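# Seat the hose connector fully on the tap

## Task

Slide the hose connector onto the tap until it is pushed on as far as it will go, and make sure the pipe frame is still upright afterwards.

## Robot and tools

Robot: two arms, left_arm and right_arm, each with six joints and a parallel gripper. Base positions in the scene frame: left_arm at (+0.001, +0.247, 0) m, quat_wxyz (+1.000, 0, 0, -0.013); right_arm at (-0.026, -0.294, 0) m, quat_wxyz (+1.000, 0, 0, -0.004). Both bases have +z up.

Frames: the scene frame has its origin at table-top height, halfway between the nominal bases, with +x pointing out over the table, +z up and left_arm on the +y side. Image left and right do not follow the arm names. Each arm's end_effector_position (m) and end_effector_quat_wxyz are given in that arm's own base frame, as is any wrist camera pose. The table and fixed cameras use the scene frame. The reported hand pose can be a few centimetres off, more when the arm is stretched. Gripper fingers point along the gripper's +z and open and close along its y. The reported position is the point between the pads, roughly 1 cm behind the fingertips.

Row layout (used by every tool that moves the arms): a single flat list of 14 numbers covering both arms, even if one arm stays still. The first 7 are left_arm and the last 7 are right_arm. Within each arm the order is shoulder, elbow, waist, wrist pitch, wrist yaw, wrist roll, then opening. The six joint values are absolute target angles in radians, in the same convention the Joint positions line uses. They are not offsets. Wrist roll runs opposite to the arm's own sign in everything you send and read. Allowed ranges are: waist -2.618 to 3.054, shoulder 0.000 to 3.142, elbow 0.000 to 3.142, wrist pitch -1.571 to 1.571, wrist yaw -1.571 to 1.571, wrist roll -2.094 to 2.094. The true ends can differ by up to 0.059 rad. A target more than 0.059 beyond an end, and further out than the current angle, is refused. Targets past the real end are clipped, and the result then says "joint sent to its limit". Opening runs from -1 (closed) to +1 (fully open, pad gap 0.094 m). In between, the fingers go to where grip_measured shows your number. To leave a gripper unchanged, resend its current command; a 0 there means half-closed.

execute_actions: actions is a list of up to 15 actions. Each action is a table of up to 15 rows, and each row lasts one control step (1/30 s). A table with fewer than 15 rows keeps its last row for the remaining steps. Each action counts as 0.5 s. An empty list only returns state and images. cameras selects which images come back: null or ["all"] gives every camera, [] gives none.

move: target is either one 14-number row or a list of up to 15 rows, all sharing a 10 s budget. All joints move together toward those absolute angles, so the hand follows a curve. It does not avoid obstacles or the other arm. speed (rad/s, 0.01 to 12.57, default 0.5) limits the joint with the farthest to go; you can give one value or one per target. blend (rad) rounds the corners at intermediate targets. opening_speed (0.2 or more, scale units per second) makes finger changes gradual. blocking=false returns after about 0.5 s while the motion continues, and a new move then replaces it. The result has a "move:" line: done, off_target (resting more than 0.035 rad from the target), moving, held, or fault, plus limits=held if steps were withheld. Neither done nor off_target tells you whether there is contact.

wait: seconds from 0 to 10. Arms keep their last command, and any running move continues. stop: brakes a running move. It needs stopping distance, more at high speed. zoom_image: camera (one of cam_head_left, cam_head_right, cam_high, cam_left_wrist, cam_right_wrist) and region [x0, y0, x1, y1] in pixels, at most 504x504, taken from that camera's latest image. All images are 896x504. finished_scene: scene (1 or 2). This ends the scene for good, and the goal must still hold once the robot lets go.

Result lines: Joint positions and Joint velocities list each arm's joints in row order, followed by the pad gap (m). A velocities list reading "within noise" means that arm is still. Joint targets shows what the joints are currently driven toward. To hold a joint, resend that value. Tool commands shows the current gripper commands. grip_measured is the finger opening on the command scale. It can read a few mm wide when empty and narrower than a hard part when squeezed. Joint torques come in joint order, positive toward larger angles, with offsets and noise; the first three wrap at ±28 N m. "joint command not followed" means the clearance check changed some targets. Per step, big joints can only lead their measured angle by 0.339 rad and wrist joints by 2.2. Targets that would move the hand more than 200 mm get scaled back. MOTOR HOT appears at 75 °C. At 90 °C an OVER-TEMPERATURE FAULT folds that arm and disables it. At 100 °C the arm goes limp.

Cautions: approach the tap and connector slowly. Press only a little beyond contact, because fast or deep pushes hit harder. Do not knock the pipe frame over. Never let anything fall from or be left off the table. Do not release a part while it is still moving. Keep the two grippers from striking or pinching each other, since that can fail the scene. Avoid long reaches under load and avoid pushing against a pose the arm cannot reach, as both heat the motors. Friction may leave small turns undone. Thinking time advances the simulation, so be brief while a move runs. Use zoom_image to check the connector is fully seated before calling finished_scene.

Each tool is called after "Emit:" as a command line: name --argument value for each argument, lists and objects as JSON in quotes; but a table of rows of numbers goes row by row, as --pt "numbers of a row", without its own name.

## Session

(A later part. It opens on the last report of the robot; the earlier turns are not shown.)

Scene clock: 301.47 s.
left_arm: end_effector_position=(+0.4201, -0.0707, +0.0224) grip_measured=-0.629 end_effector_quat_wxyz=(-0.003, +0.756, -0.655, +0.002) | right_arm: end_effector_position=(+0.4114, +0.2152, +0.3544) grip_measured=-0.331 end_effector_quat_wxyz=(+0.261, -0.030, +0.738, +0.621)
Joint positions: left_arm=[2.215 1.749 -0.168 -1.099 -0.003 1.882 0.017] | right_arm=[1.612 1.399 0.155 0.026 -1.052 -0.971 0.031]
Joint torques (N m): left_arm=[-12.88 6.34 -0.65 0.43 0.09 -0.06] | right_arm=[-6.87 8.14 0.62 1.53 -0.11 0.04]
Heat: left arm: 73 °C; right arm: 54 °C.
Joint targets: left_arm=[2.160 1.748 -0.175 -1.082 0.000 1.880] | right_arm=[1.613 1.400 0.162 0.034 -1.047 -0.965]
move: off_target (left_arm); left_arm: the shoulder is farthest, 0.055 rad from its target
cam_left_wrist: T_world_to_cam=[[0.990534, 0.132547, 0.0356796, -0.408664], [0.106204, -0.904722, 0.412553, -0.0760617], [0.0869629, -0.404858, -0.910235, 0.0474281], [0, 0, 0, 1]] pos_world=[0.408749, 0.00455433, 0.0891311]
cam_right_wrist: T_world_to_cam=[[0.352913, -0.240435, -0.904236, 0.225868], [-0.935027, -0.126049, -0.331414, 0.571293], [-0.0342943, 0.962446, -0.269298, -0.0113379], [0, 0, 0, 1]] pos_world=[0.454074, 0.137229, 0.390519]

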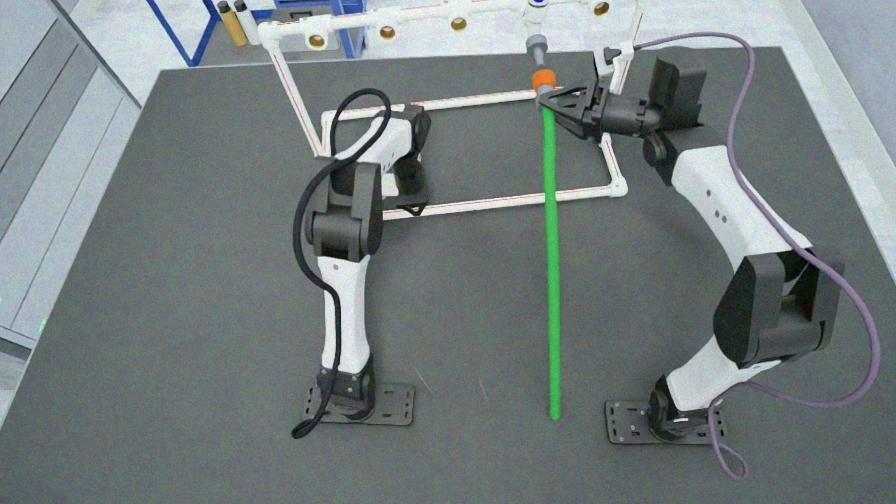

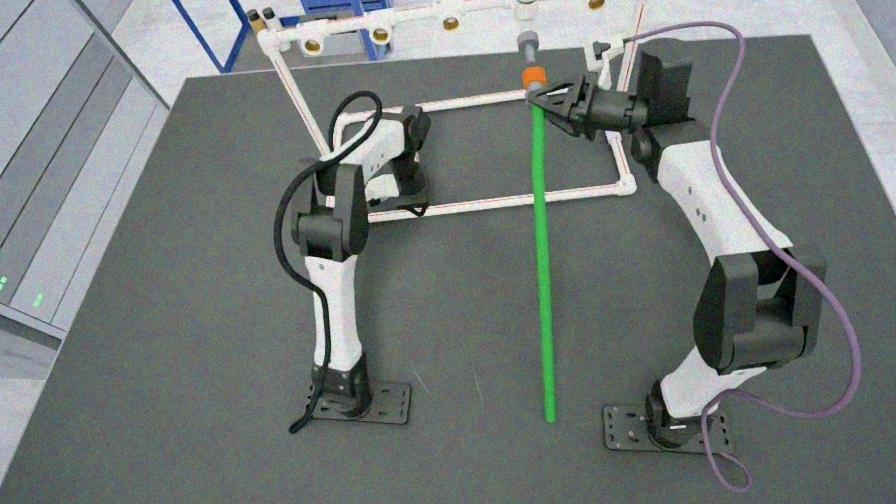

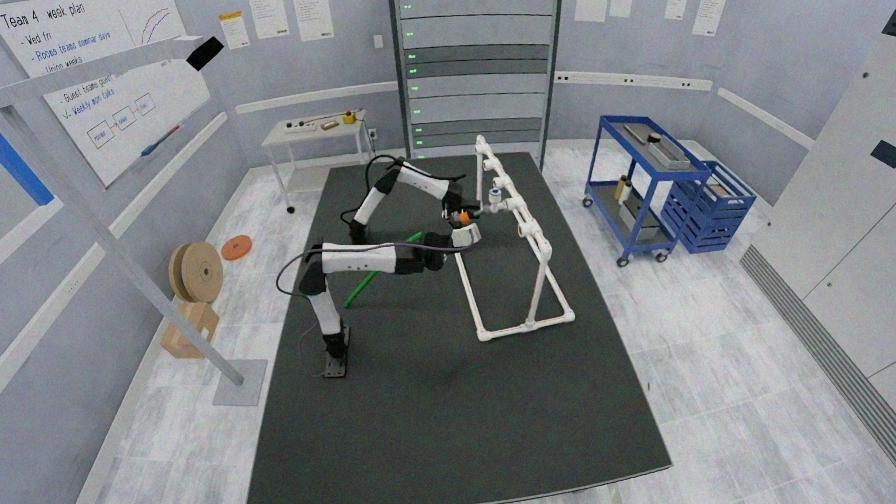

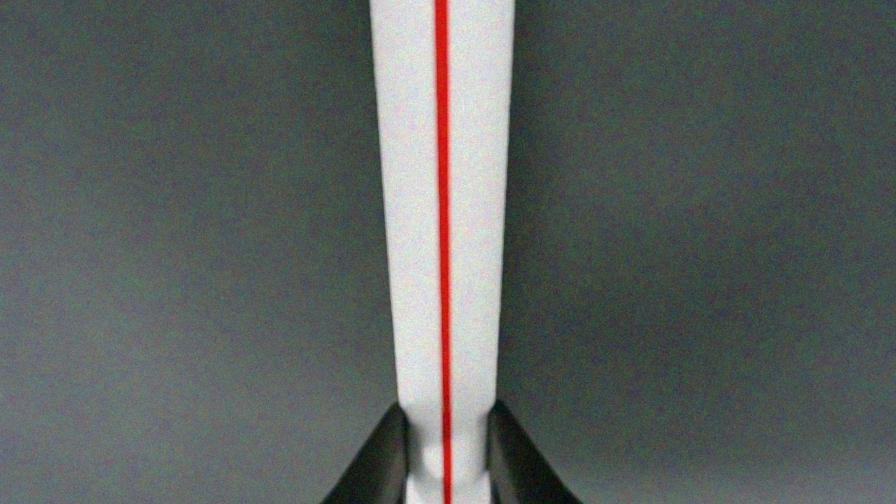

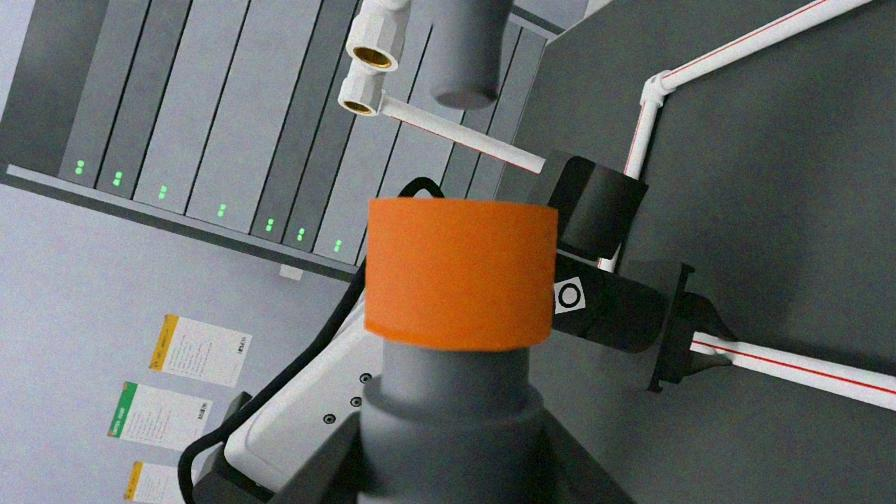

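Emit:
move --target '[2.160,1.7475,-0.175,-1.082,0,1.88,-0.75,1.673,1.551,0.143,-0.079,-1.107,-0.953,-0.5]' --speed 0.1

Emit:
zoom_image --camera "cam_right_wrist" --region '[336, 0, 616, 252]'

Emit:
zoom_image --camera "cam_head_left" --region '[500, 10, 590, 110]'

Emit:
zoom_image --camera "cam_head_right" --region '[490, 10, 580, 110]'

Emit:
zoom_image --camera "cam_high" --region '[440, 170, 510, 230]'

Scene clock: 326.60 s.
left_arm: end_effector_position=(+0.4201, -0.0707, +0.0224) grip_measured=-0.629 end_effector_quat_wxyz=(-0.003, +0.756, -0.655, +0.002) | right_arm: end_effector_position=(+0.4188, +0.2173, +0.3608) grip_measured=-0.331 end_effector_quat_wxyz=(+0.232, -0.028, +0.745, +0.625)
Joint positions: left_arm=[2.215 1.749 -0.168 -1.099 -0.003 1.882 0.017] | right_arm=[1.671 1.515 0.15 -0.087 -1.091 -0.962 0.031]
Joint torques (N m): left_arm=[-12.85 6.35 -0.57 0.44 0.07 -0.05] | right_arm=[-7.25 11.64 -0.64 1.5 -0.4 0.08]
Heat: left arm: 74 °C; right arm: 52 °C.
Joint targets: left_arm=[2.160 1.748 -0.175 -1.082 0.000 1.880] | right_arm=[1.673 1.551 0.143 -0.079 -1.107 -0.953]
move: off_target (left_arm, right_arm); left_arm: the shoulder is farthest, 0.055 rad from its target; right_arm: the elbow is farthest, 0.036 rad from its target
cam_left_wrist: T_world_to_cam=[[0.990534, 0.132547, 0.0356796, -0.408664], [0.106204, -0.904722, 0.412553, -0.0760617], [0.0869629, -0.404858, -0.910235, 0.0474281], [0, 0, 0, 1]] pos_world=[0.408749, 0.00455433, 0.0891311]
cam_right_wrist: T_world_to_cam=[[0.317182, -0.231556, -0.919661, 0.248049], [-0.944972, -0.159118, -0.285848, 0.57549], [-0.0801442, 0.95972, -0.269284, 0.00826607], [0, 0, 0, 1]] pos_world=[0.465807, 0.141075, 0.39485]

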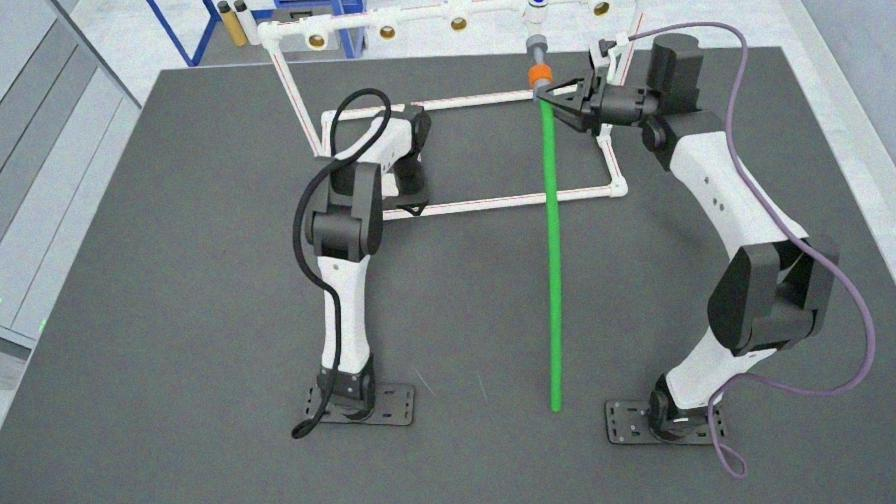

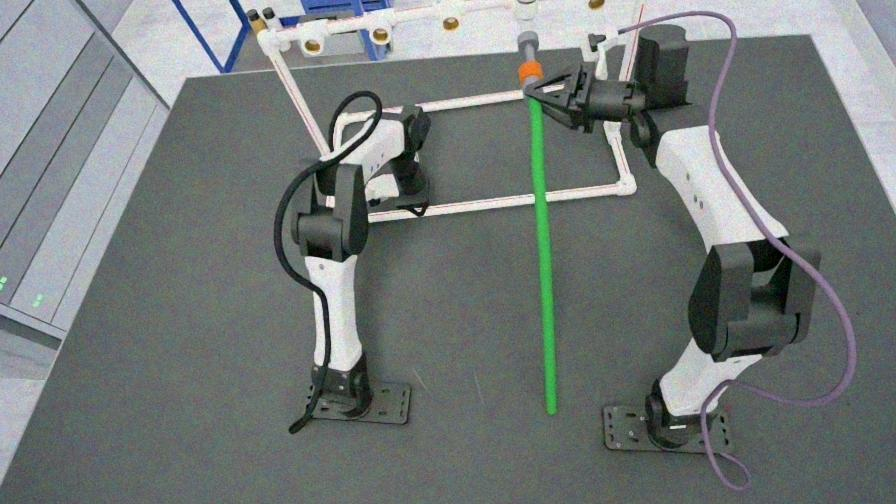

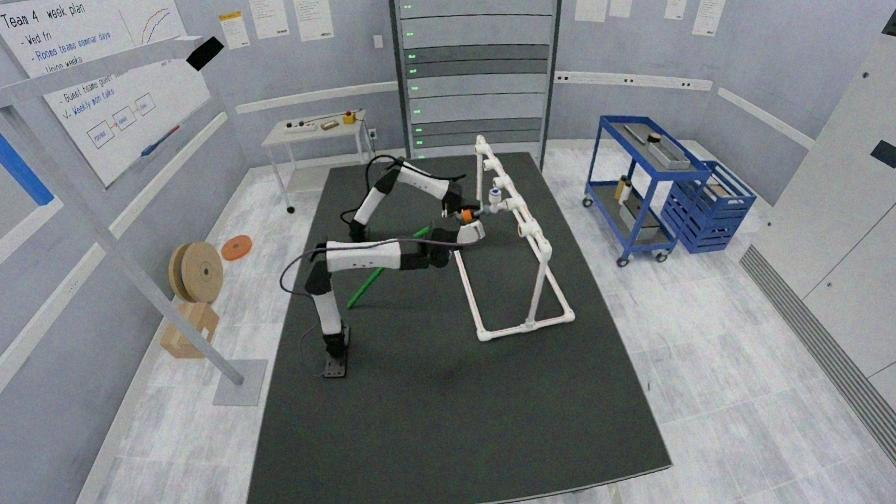

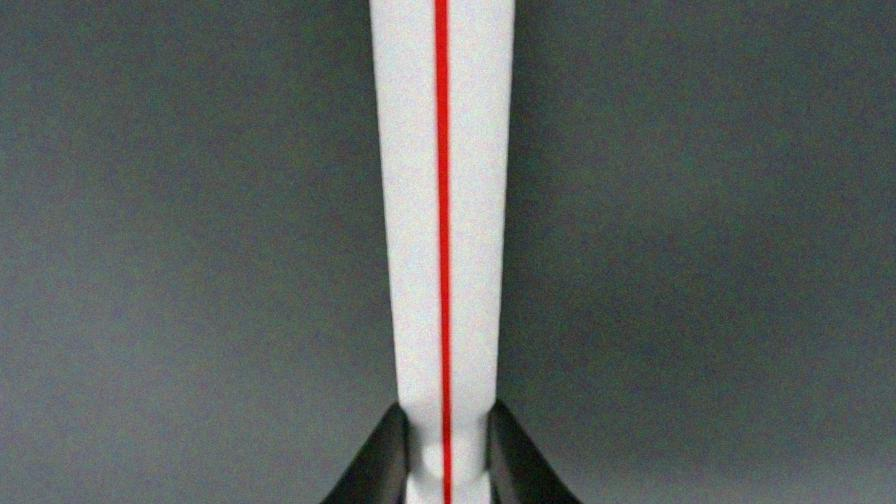

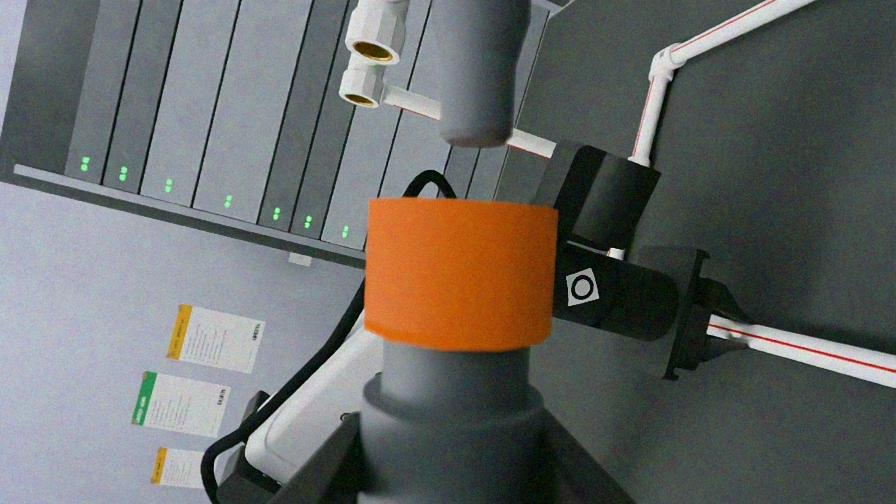

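Scaled by 1.800 (camera's finer frame: 1280x720).

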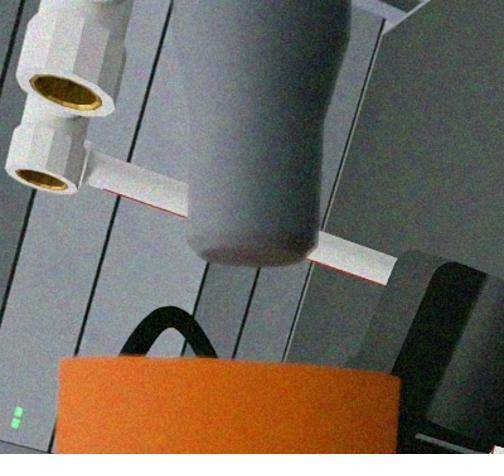

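Scaled by 5.040 (camera's finer frame: 1280x720).

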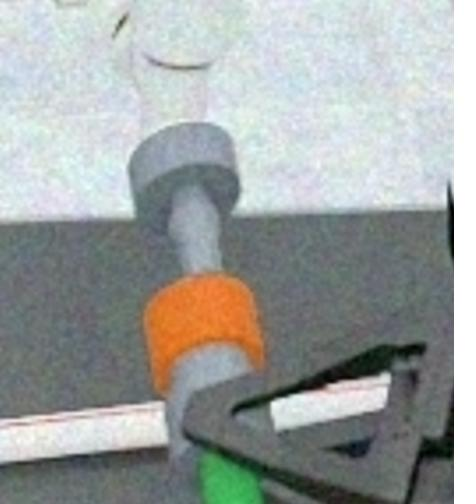

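Scaled by 5.040 (camera's finer frame: 1280x720).

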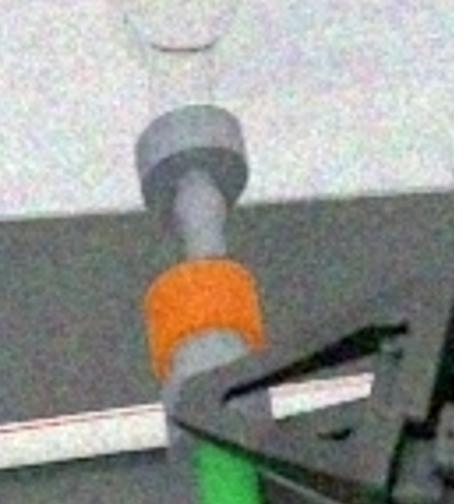

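Scaled by 7.200 (camera's finer frame: 1280x720).

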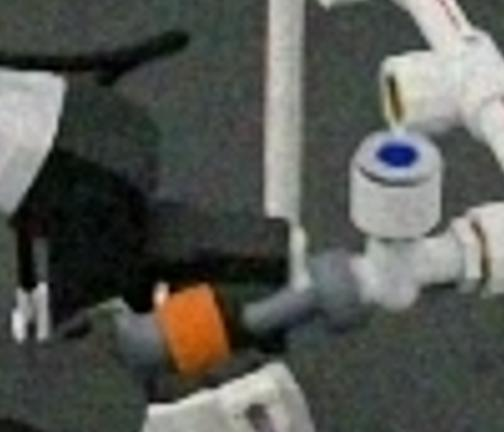

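Emit:
zoom_image --camera "cam_head_left" --region '[515, 25, 565, 80]'

Emit:
zoom_image --camera "cam_head_right" --region '[505, 20, 555, 75]'

Emit:
move --target '[2.20,1.7475,-0.175,-1.082,0,1.88,-0.75,1.673,1.551,0.143,-0.079,-1.107,-0.953,-0.5]' --speed 0.1 --cameras '["cam_left_wrist"]'

Scaled by 9.164 (camera's finer frame: 1280x720).

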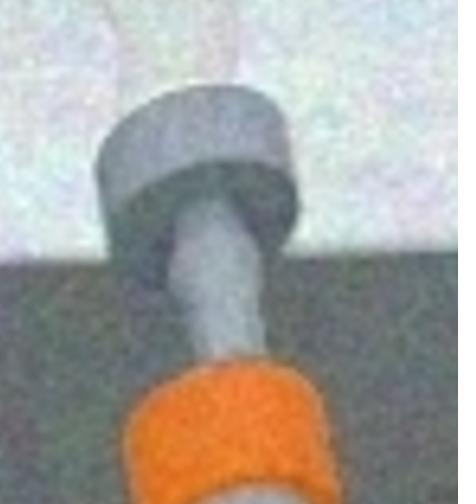

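Scaled by 9.164 (camera's finer frame: 1280x720).

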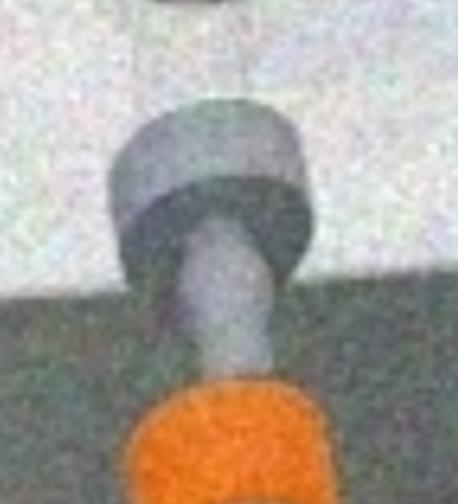

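Scene clock: 334.90 s.
left_arm: end_effector_position=(+0.4201, -0.0707, +0.0224) grip_measured=-0.629 end_effector_quat_wxyz=(-0.003, +0.756, -0.655, +0.002) | right_arm: end_effector_position=(+0.4187, +0.2174, +0.3607) grip_measured=-0.331 end_effector_quat_wxyz=(+0.232, -0.028, +0.745, +0.625)
Joint positions: left_arm=[2.215 1.749 -0.168 -1.099 -0.003 1.882 0.017] | right_arm=[1.671 1.515 0.15 -0.088 -1.091 -0.962 0.031]
Joint torques (N m): left_arm=[-9.7 6.35 -0.58 0.43 0.1 -0.04] | right_arm=[-7.23 11.62 -0.62 1.52 -0.39 0.08]
Heat: left arm: 75 °C; right arm: 52 °C. Fold the left arm in close to its base, or ease its load, before you think long.
Joint targets: left_arm=[2.200 1.748 -0.175 -1.082 0.000 1.880] | right_arm=[1.673 1.551 0.143 -0.079 -1.107 -0.953]
MOTOR HOT: the shoulder of the left arm reports 75 °C; the controller's stop level is 90 °C. To cool a motor, set the load down, stop pushing, or move to a pose that needs little force.
move: off_target (right_arm); right_arm: the elbow is farthest, 0.036 rad from its target
cam_left_wrist: T_world_to_cam=[[0.990534, 0.132547, 0.0356796, -0.408664], [0.106204, -0.904722, 0.412553, -0.0760617], [0.0869629, -0.404858, -0.910235, 0.0474281], [0, 0, 0, 1]] pos_world=[0.408749, 0.00455433, 0.0891311]

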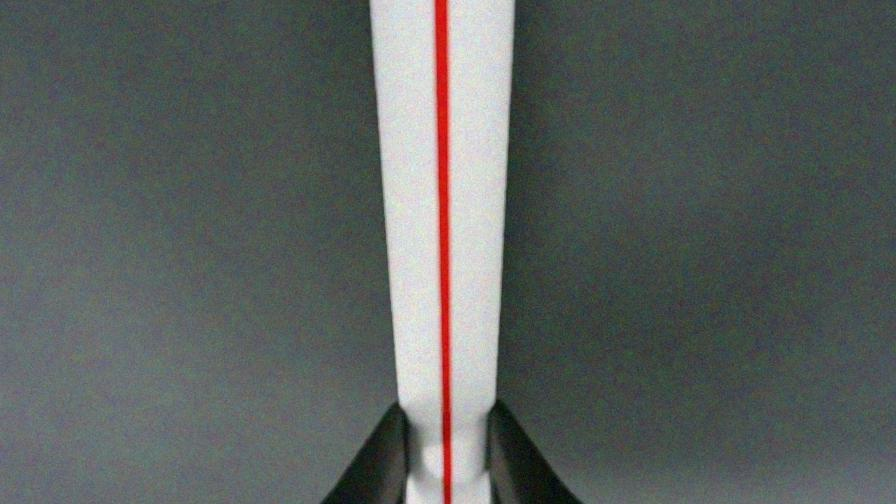

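Emit:
move --target '[2.24,1.7475,-0.175,-1.082,0,1.88,-0.75,1.697,1.586,0.134,-0.095,-1.116,-0.947,-0.5]' --speed 0.06

Emit:
zoom_image --camera "cam_right_wrist" --region '[336, 0, 616, 252]'

Emit:
zoom_image --camera "cam_head_left" --region '[515, 25, 565, 80]'

Emit:
zoom_image --camera "cam_head_right" --region '[505, 20, 555, 75]'

Emit:
zoom_image --camera "cam_high" --region '[450, 180, 500, 230]'

Scene clock: 347.80 s.
left_arm: end_effector_position=(+0.4199, -0.0707, +0.0221) grip_measured=-0.629 end_effector_quat_wxyz=(-0.003, +0.756, -0.655, +0.001) | right_arm: end_effector_position=(+0.4252, +0.2152, +0.3617) grip_measured=-0.331 end_effector_quat_wxyz=(+0.231, -0.028, +0.745, +0.625)
Joint positions: left_arm=[2.216 1.749 -0.168 -1.099 -0.003 1.882 0.017] | right_arm=[1.696 1.55 0.141 -0.103 -1.1 -0.956 0.031]
Joint torques (N m): left_arm=[-6.61 6.31 -0.57 0.43 0.09 -0.05] | right_arm=[-7.5 11.67 -0.68 1.5 -0.39 0.09]
Heat: left arm: 71 °C; right arm: 53 °C.
Joint targets: left_arm=[2.240 1.748 -0.175 -1.082 0.000 1.880] | right_arm=[1.697 1.586 0.134 -0.095 -1.116 -0.947]
MOTOR HOT: cleared for the motors of the left arm.
move: off_target (right_arm); right_arm: the elbow is farthest, 0.036 rad from its target
cam_left_wrist: T_world_to_cam=[[0.990578, 0.132494, 0.0346439, -0.408487], [0.106604, -0.904808, 0.41226, -0.076107], [0.0859681, -0.404683, -0.910407, 0.0476764], [0, 0, 0, 1]] pos_world=[0.408653, 0.00455368, 0.0889325]
cam_right_wrist: T_world_to_cam=[[0.316203, -0.231865, -0.919921, 0.247027], [-0.945171, -0.160461, -0.284438, 0.581303], [-0.0816599, 0.959422, -0.269891, 0.0120669], [0, 0, 0, 1]] pos_world=[0.472305, 0.138976, 0.395847]

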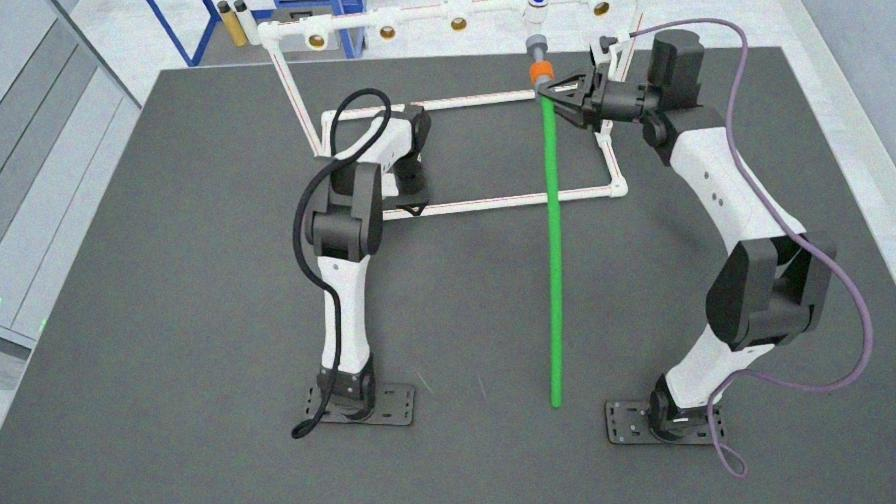

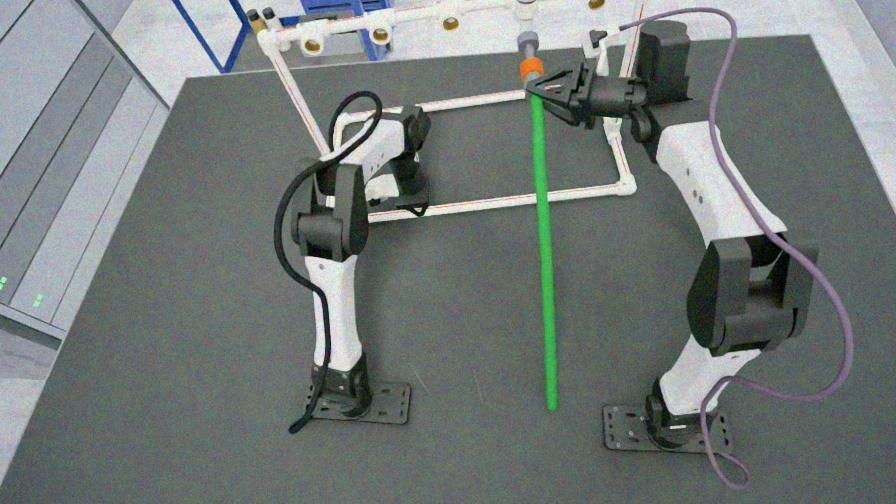

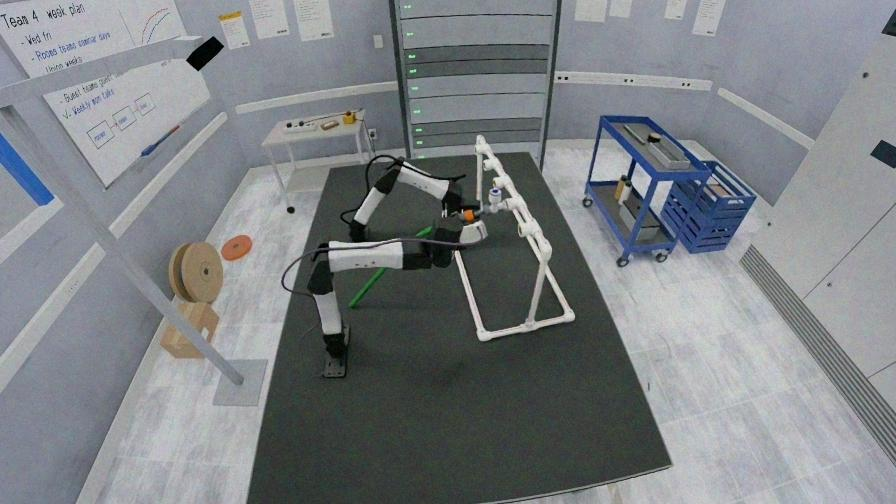

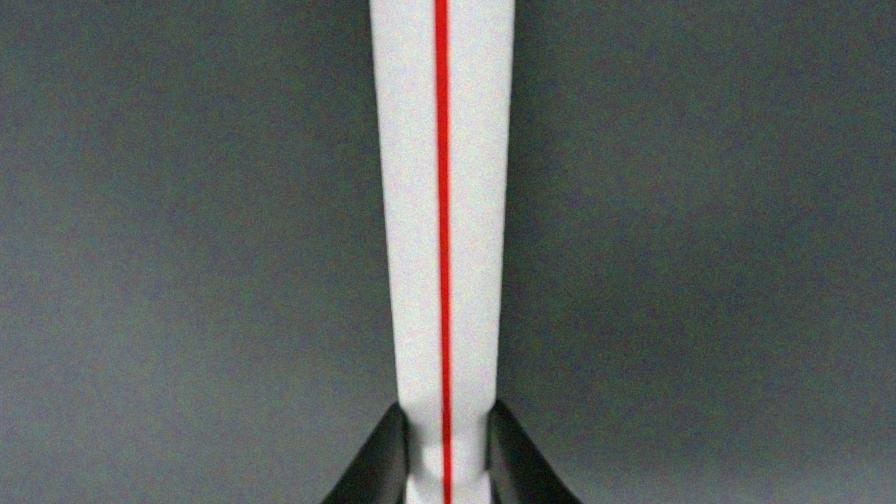

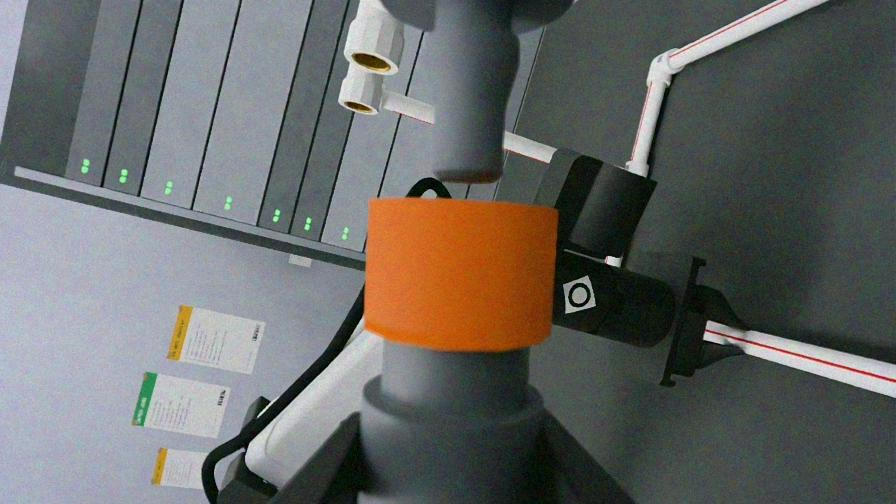

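Scaled by 1.800 (camera's finer frame: 1280x720).

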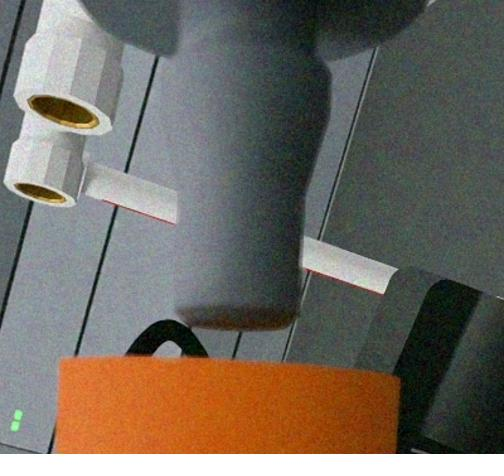

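Scaled by 9.164 (camera's finer frame: 1280x720).

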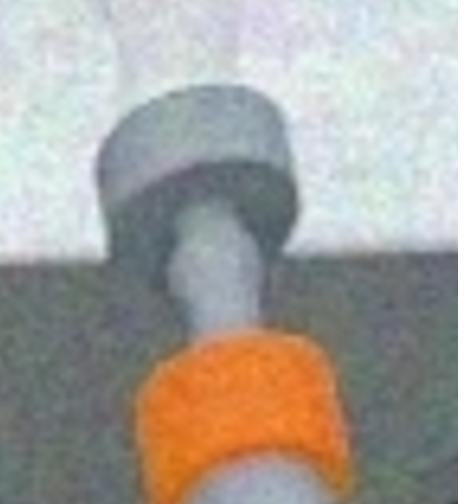

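Scaled by 9.164 (camera's finer frame: 1280x720).

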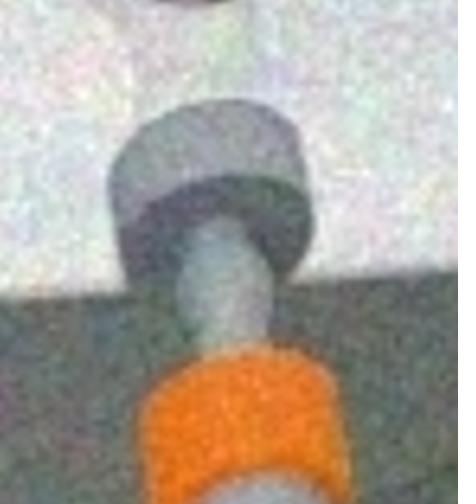

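Scaled by 10.080 (camera's finer frame: 1280x720).

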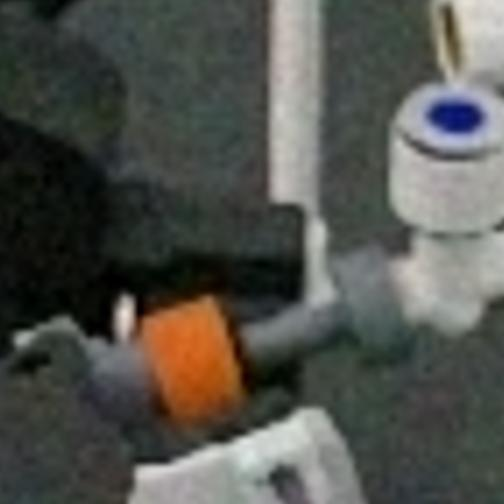

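Emit:
zoom_image --camera "cam_high" --region '[460, 195, 495, 225]'

Emit:
zoom_image --camera "cam_right_wrist" --region '[360, 60, 580, 200]'

Scaled by 14.400 (camera's finer frame: 1280x720).

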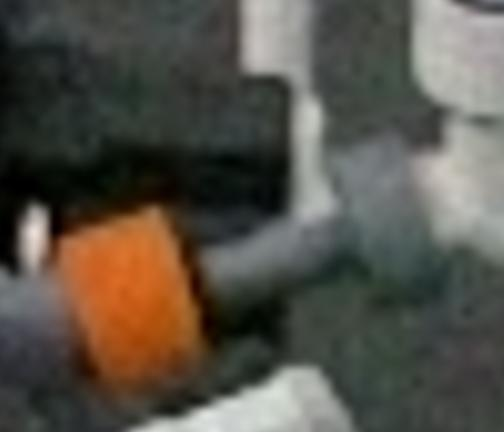

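Scaled by 2.291 (camera's finer frame: 1280x720).

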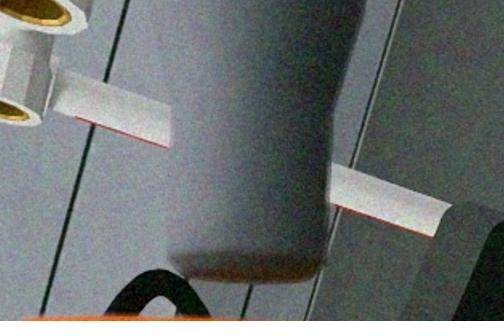

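Emit:
move --target '[2.24,1.7475,-0.175,-1.082,0,1.88,-0.75,1.755,1.668,0.132,-0.120,-1.118,-0.946,-0.5]' --speed 0.05

Emit:
zoom_image --camera "cam_right_wrist" --region '[336, 0, 616, 252]'

Emit:
zoom_image --camera "cam_head_left" --region '[515, 25, 565, 80]'

Emit:
zoom_image --camera "cam_high" --region '[460, 195, 495, 225]'

Scene clock: 362.67 s.
left_arm: end_effector_position=(+0.4199, -0.0707, +0.0221) grip_measured=-0.629 end_effector_quat_wxyz=(-0.003, +0.756, -0.655, +0.001) | right_arm: end_effector_position=(+0.4391, +0.2174, +0.3654) grip_measured=-0.331 end_effector_quat_wxyz=(+0.231, -0.029, +0.745, +0.625)
Joint positions: left_arm=[2.216 1.749 -0.168 -1.099 -0.003 1.882 0.017] | right_arm=[1.754 1.632 0.141 -0.128 -1.102 -0.955 0.031]
Joint torques (N m): left_arm=[-6.63 6.35 -0.58 0.43 0.09 -0.04] | right_arm=[-7.97 11.59 -0.85 1.51 -0.39 0.07]
Heat: left arm: 65 °C; right arm: 52 °C.
Joint targets: left_arm=[2.240 1.748 -0.175 -1.082 0.000 1.880] | right_arm=[1.755 1.668 0.132 -0.120 -1.118 -0.946]
move: off_target (right_arm); right_arm: the elbow is farthest, 0.036 rad from its target
cam_left_wrist: T_world_to_cam=[[0.990578, 0.132494, 0.0346439, -0.408487], [0.106604, -0.904808, 0.41226, -0.076107], [0.0859681, -0.404683, -0.910407, 0.0476764], [0, 0, 0, 1]] pos_world=[0.408653, 0.00455368, 0.0889325]
cam_right_wrist: T_world_to_cam=[[0.317333, -0.231068, -0.919732, 0.245771], [-0.944609, -0.162667, -0.285049, 0.596331], [-0.0837439, 0.959243, -0.269889, 0.0130455], [0, 0, 0, 1]] pos_world=[0.486401, 0.141279, 0.399548]

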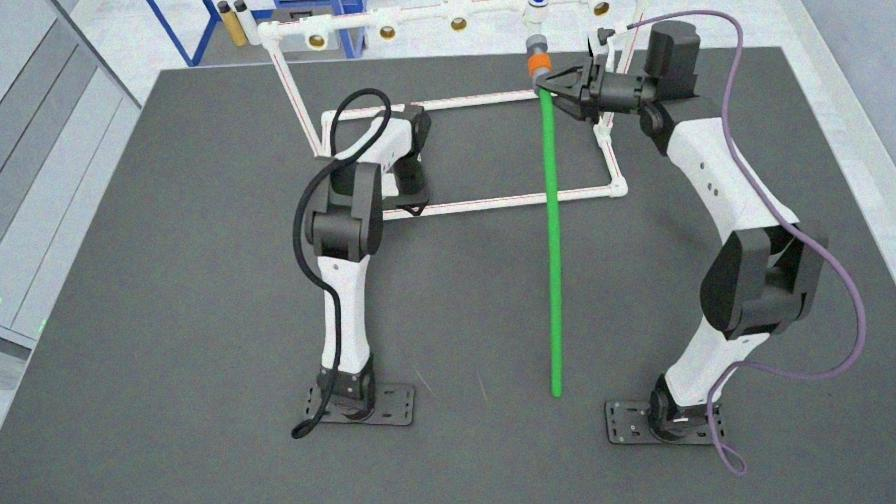

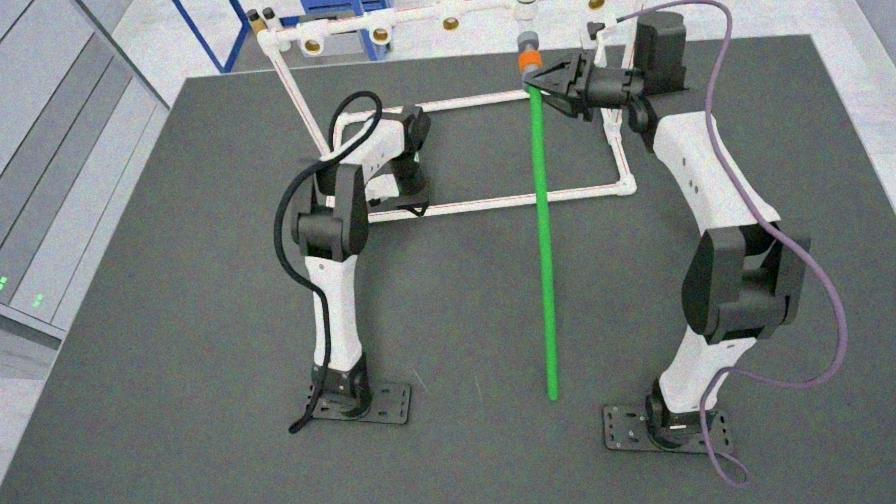

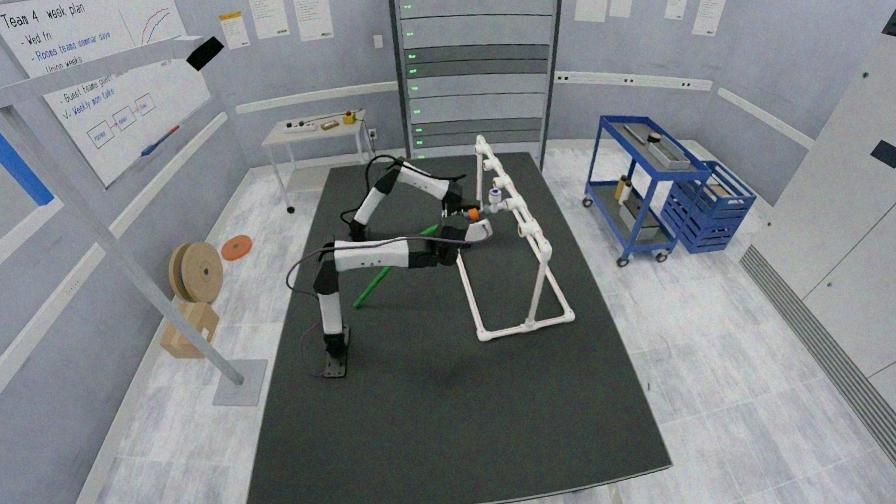

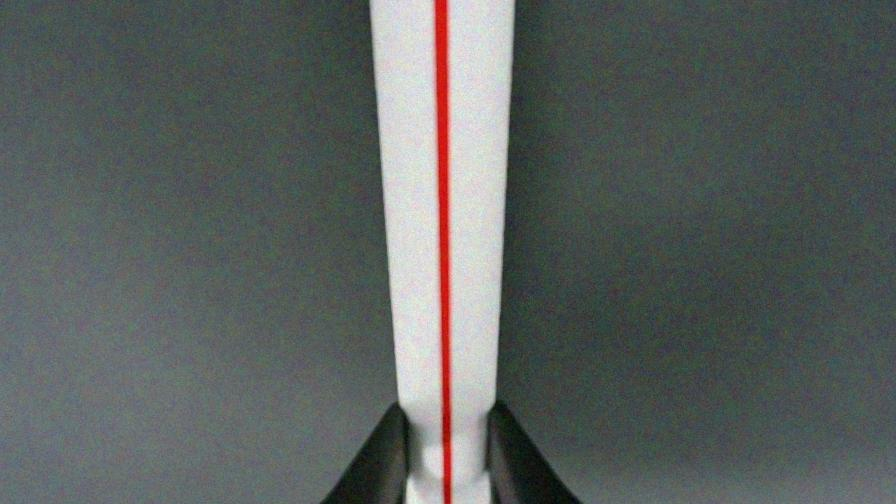

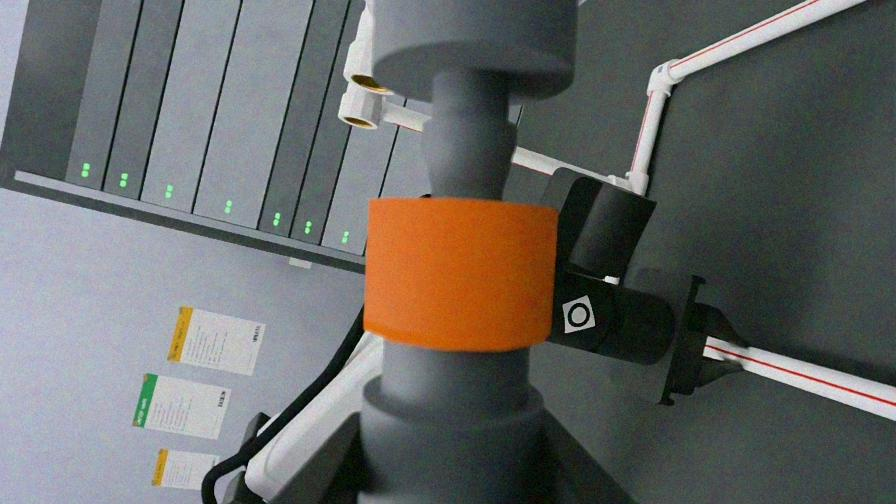

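Scaled by 1.800 (camera's finer frame: 1280x720).

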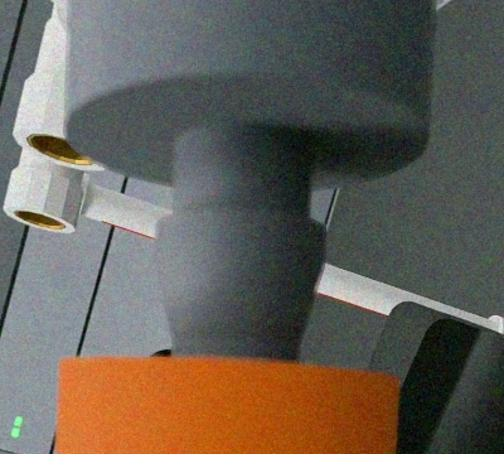

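Scaled by 9.164 (camera's finer frame: 1280x720).

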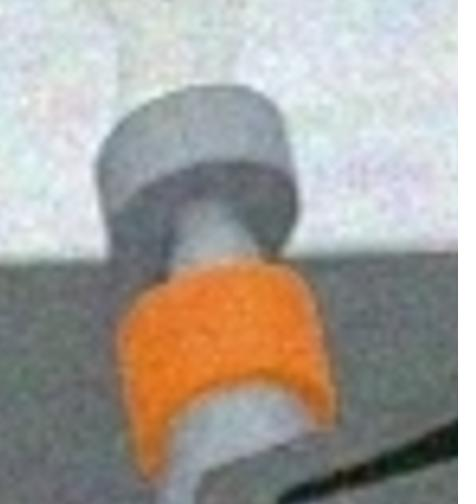

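Scaled by 14.400 (camera's finer frame: 1280x720).

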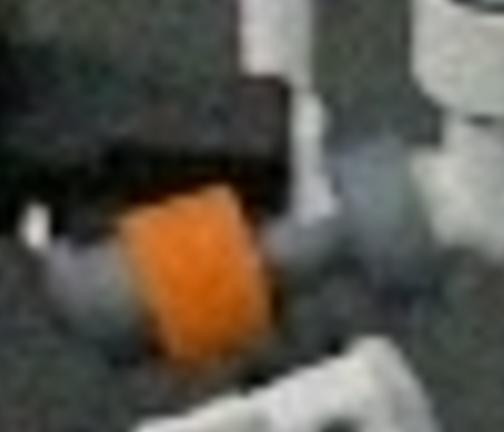

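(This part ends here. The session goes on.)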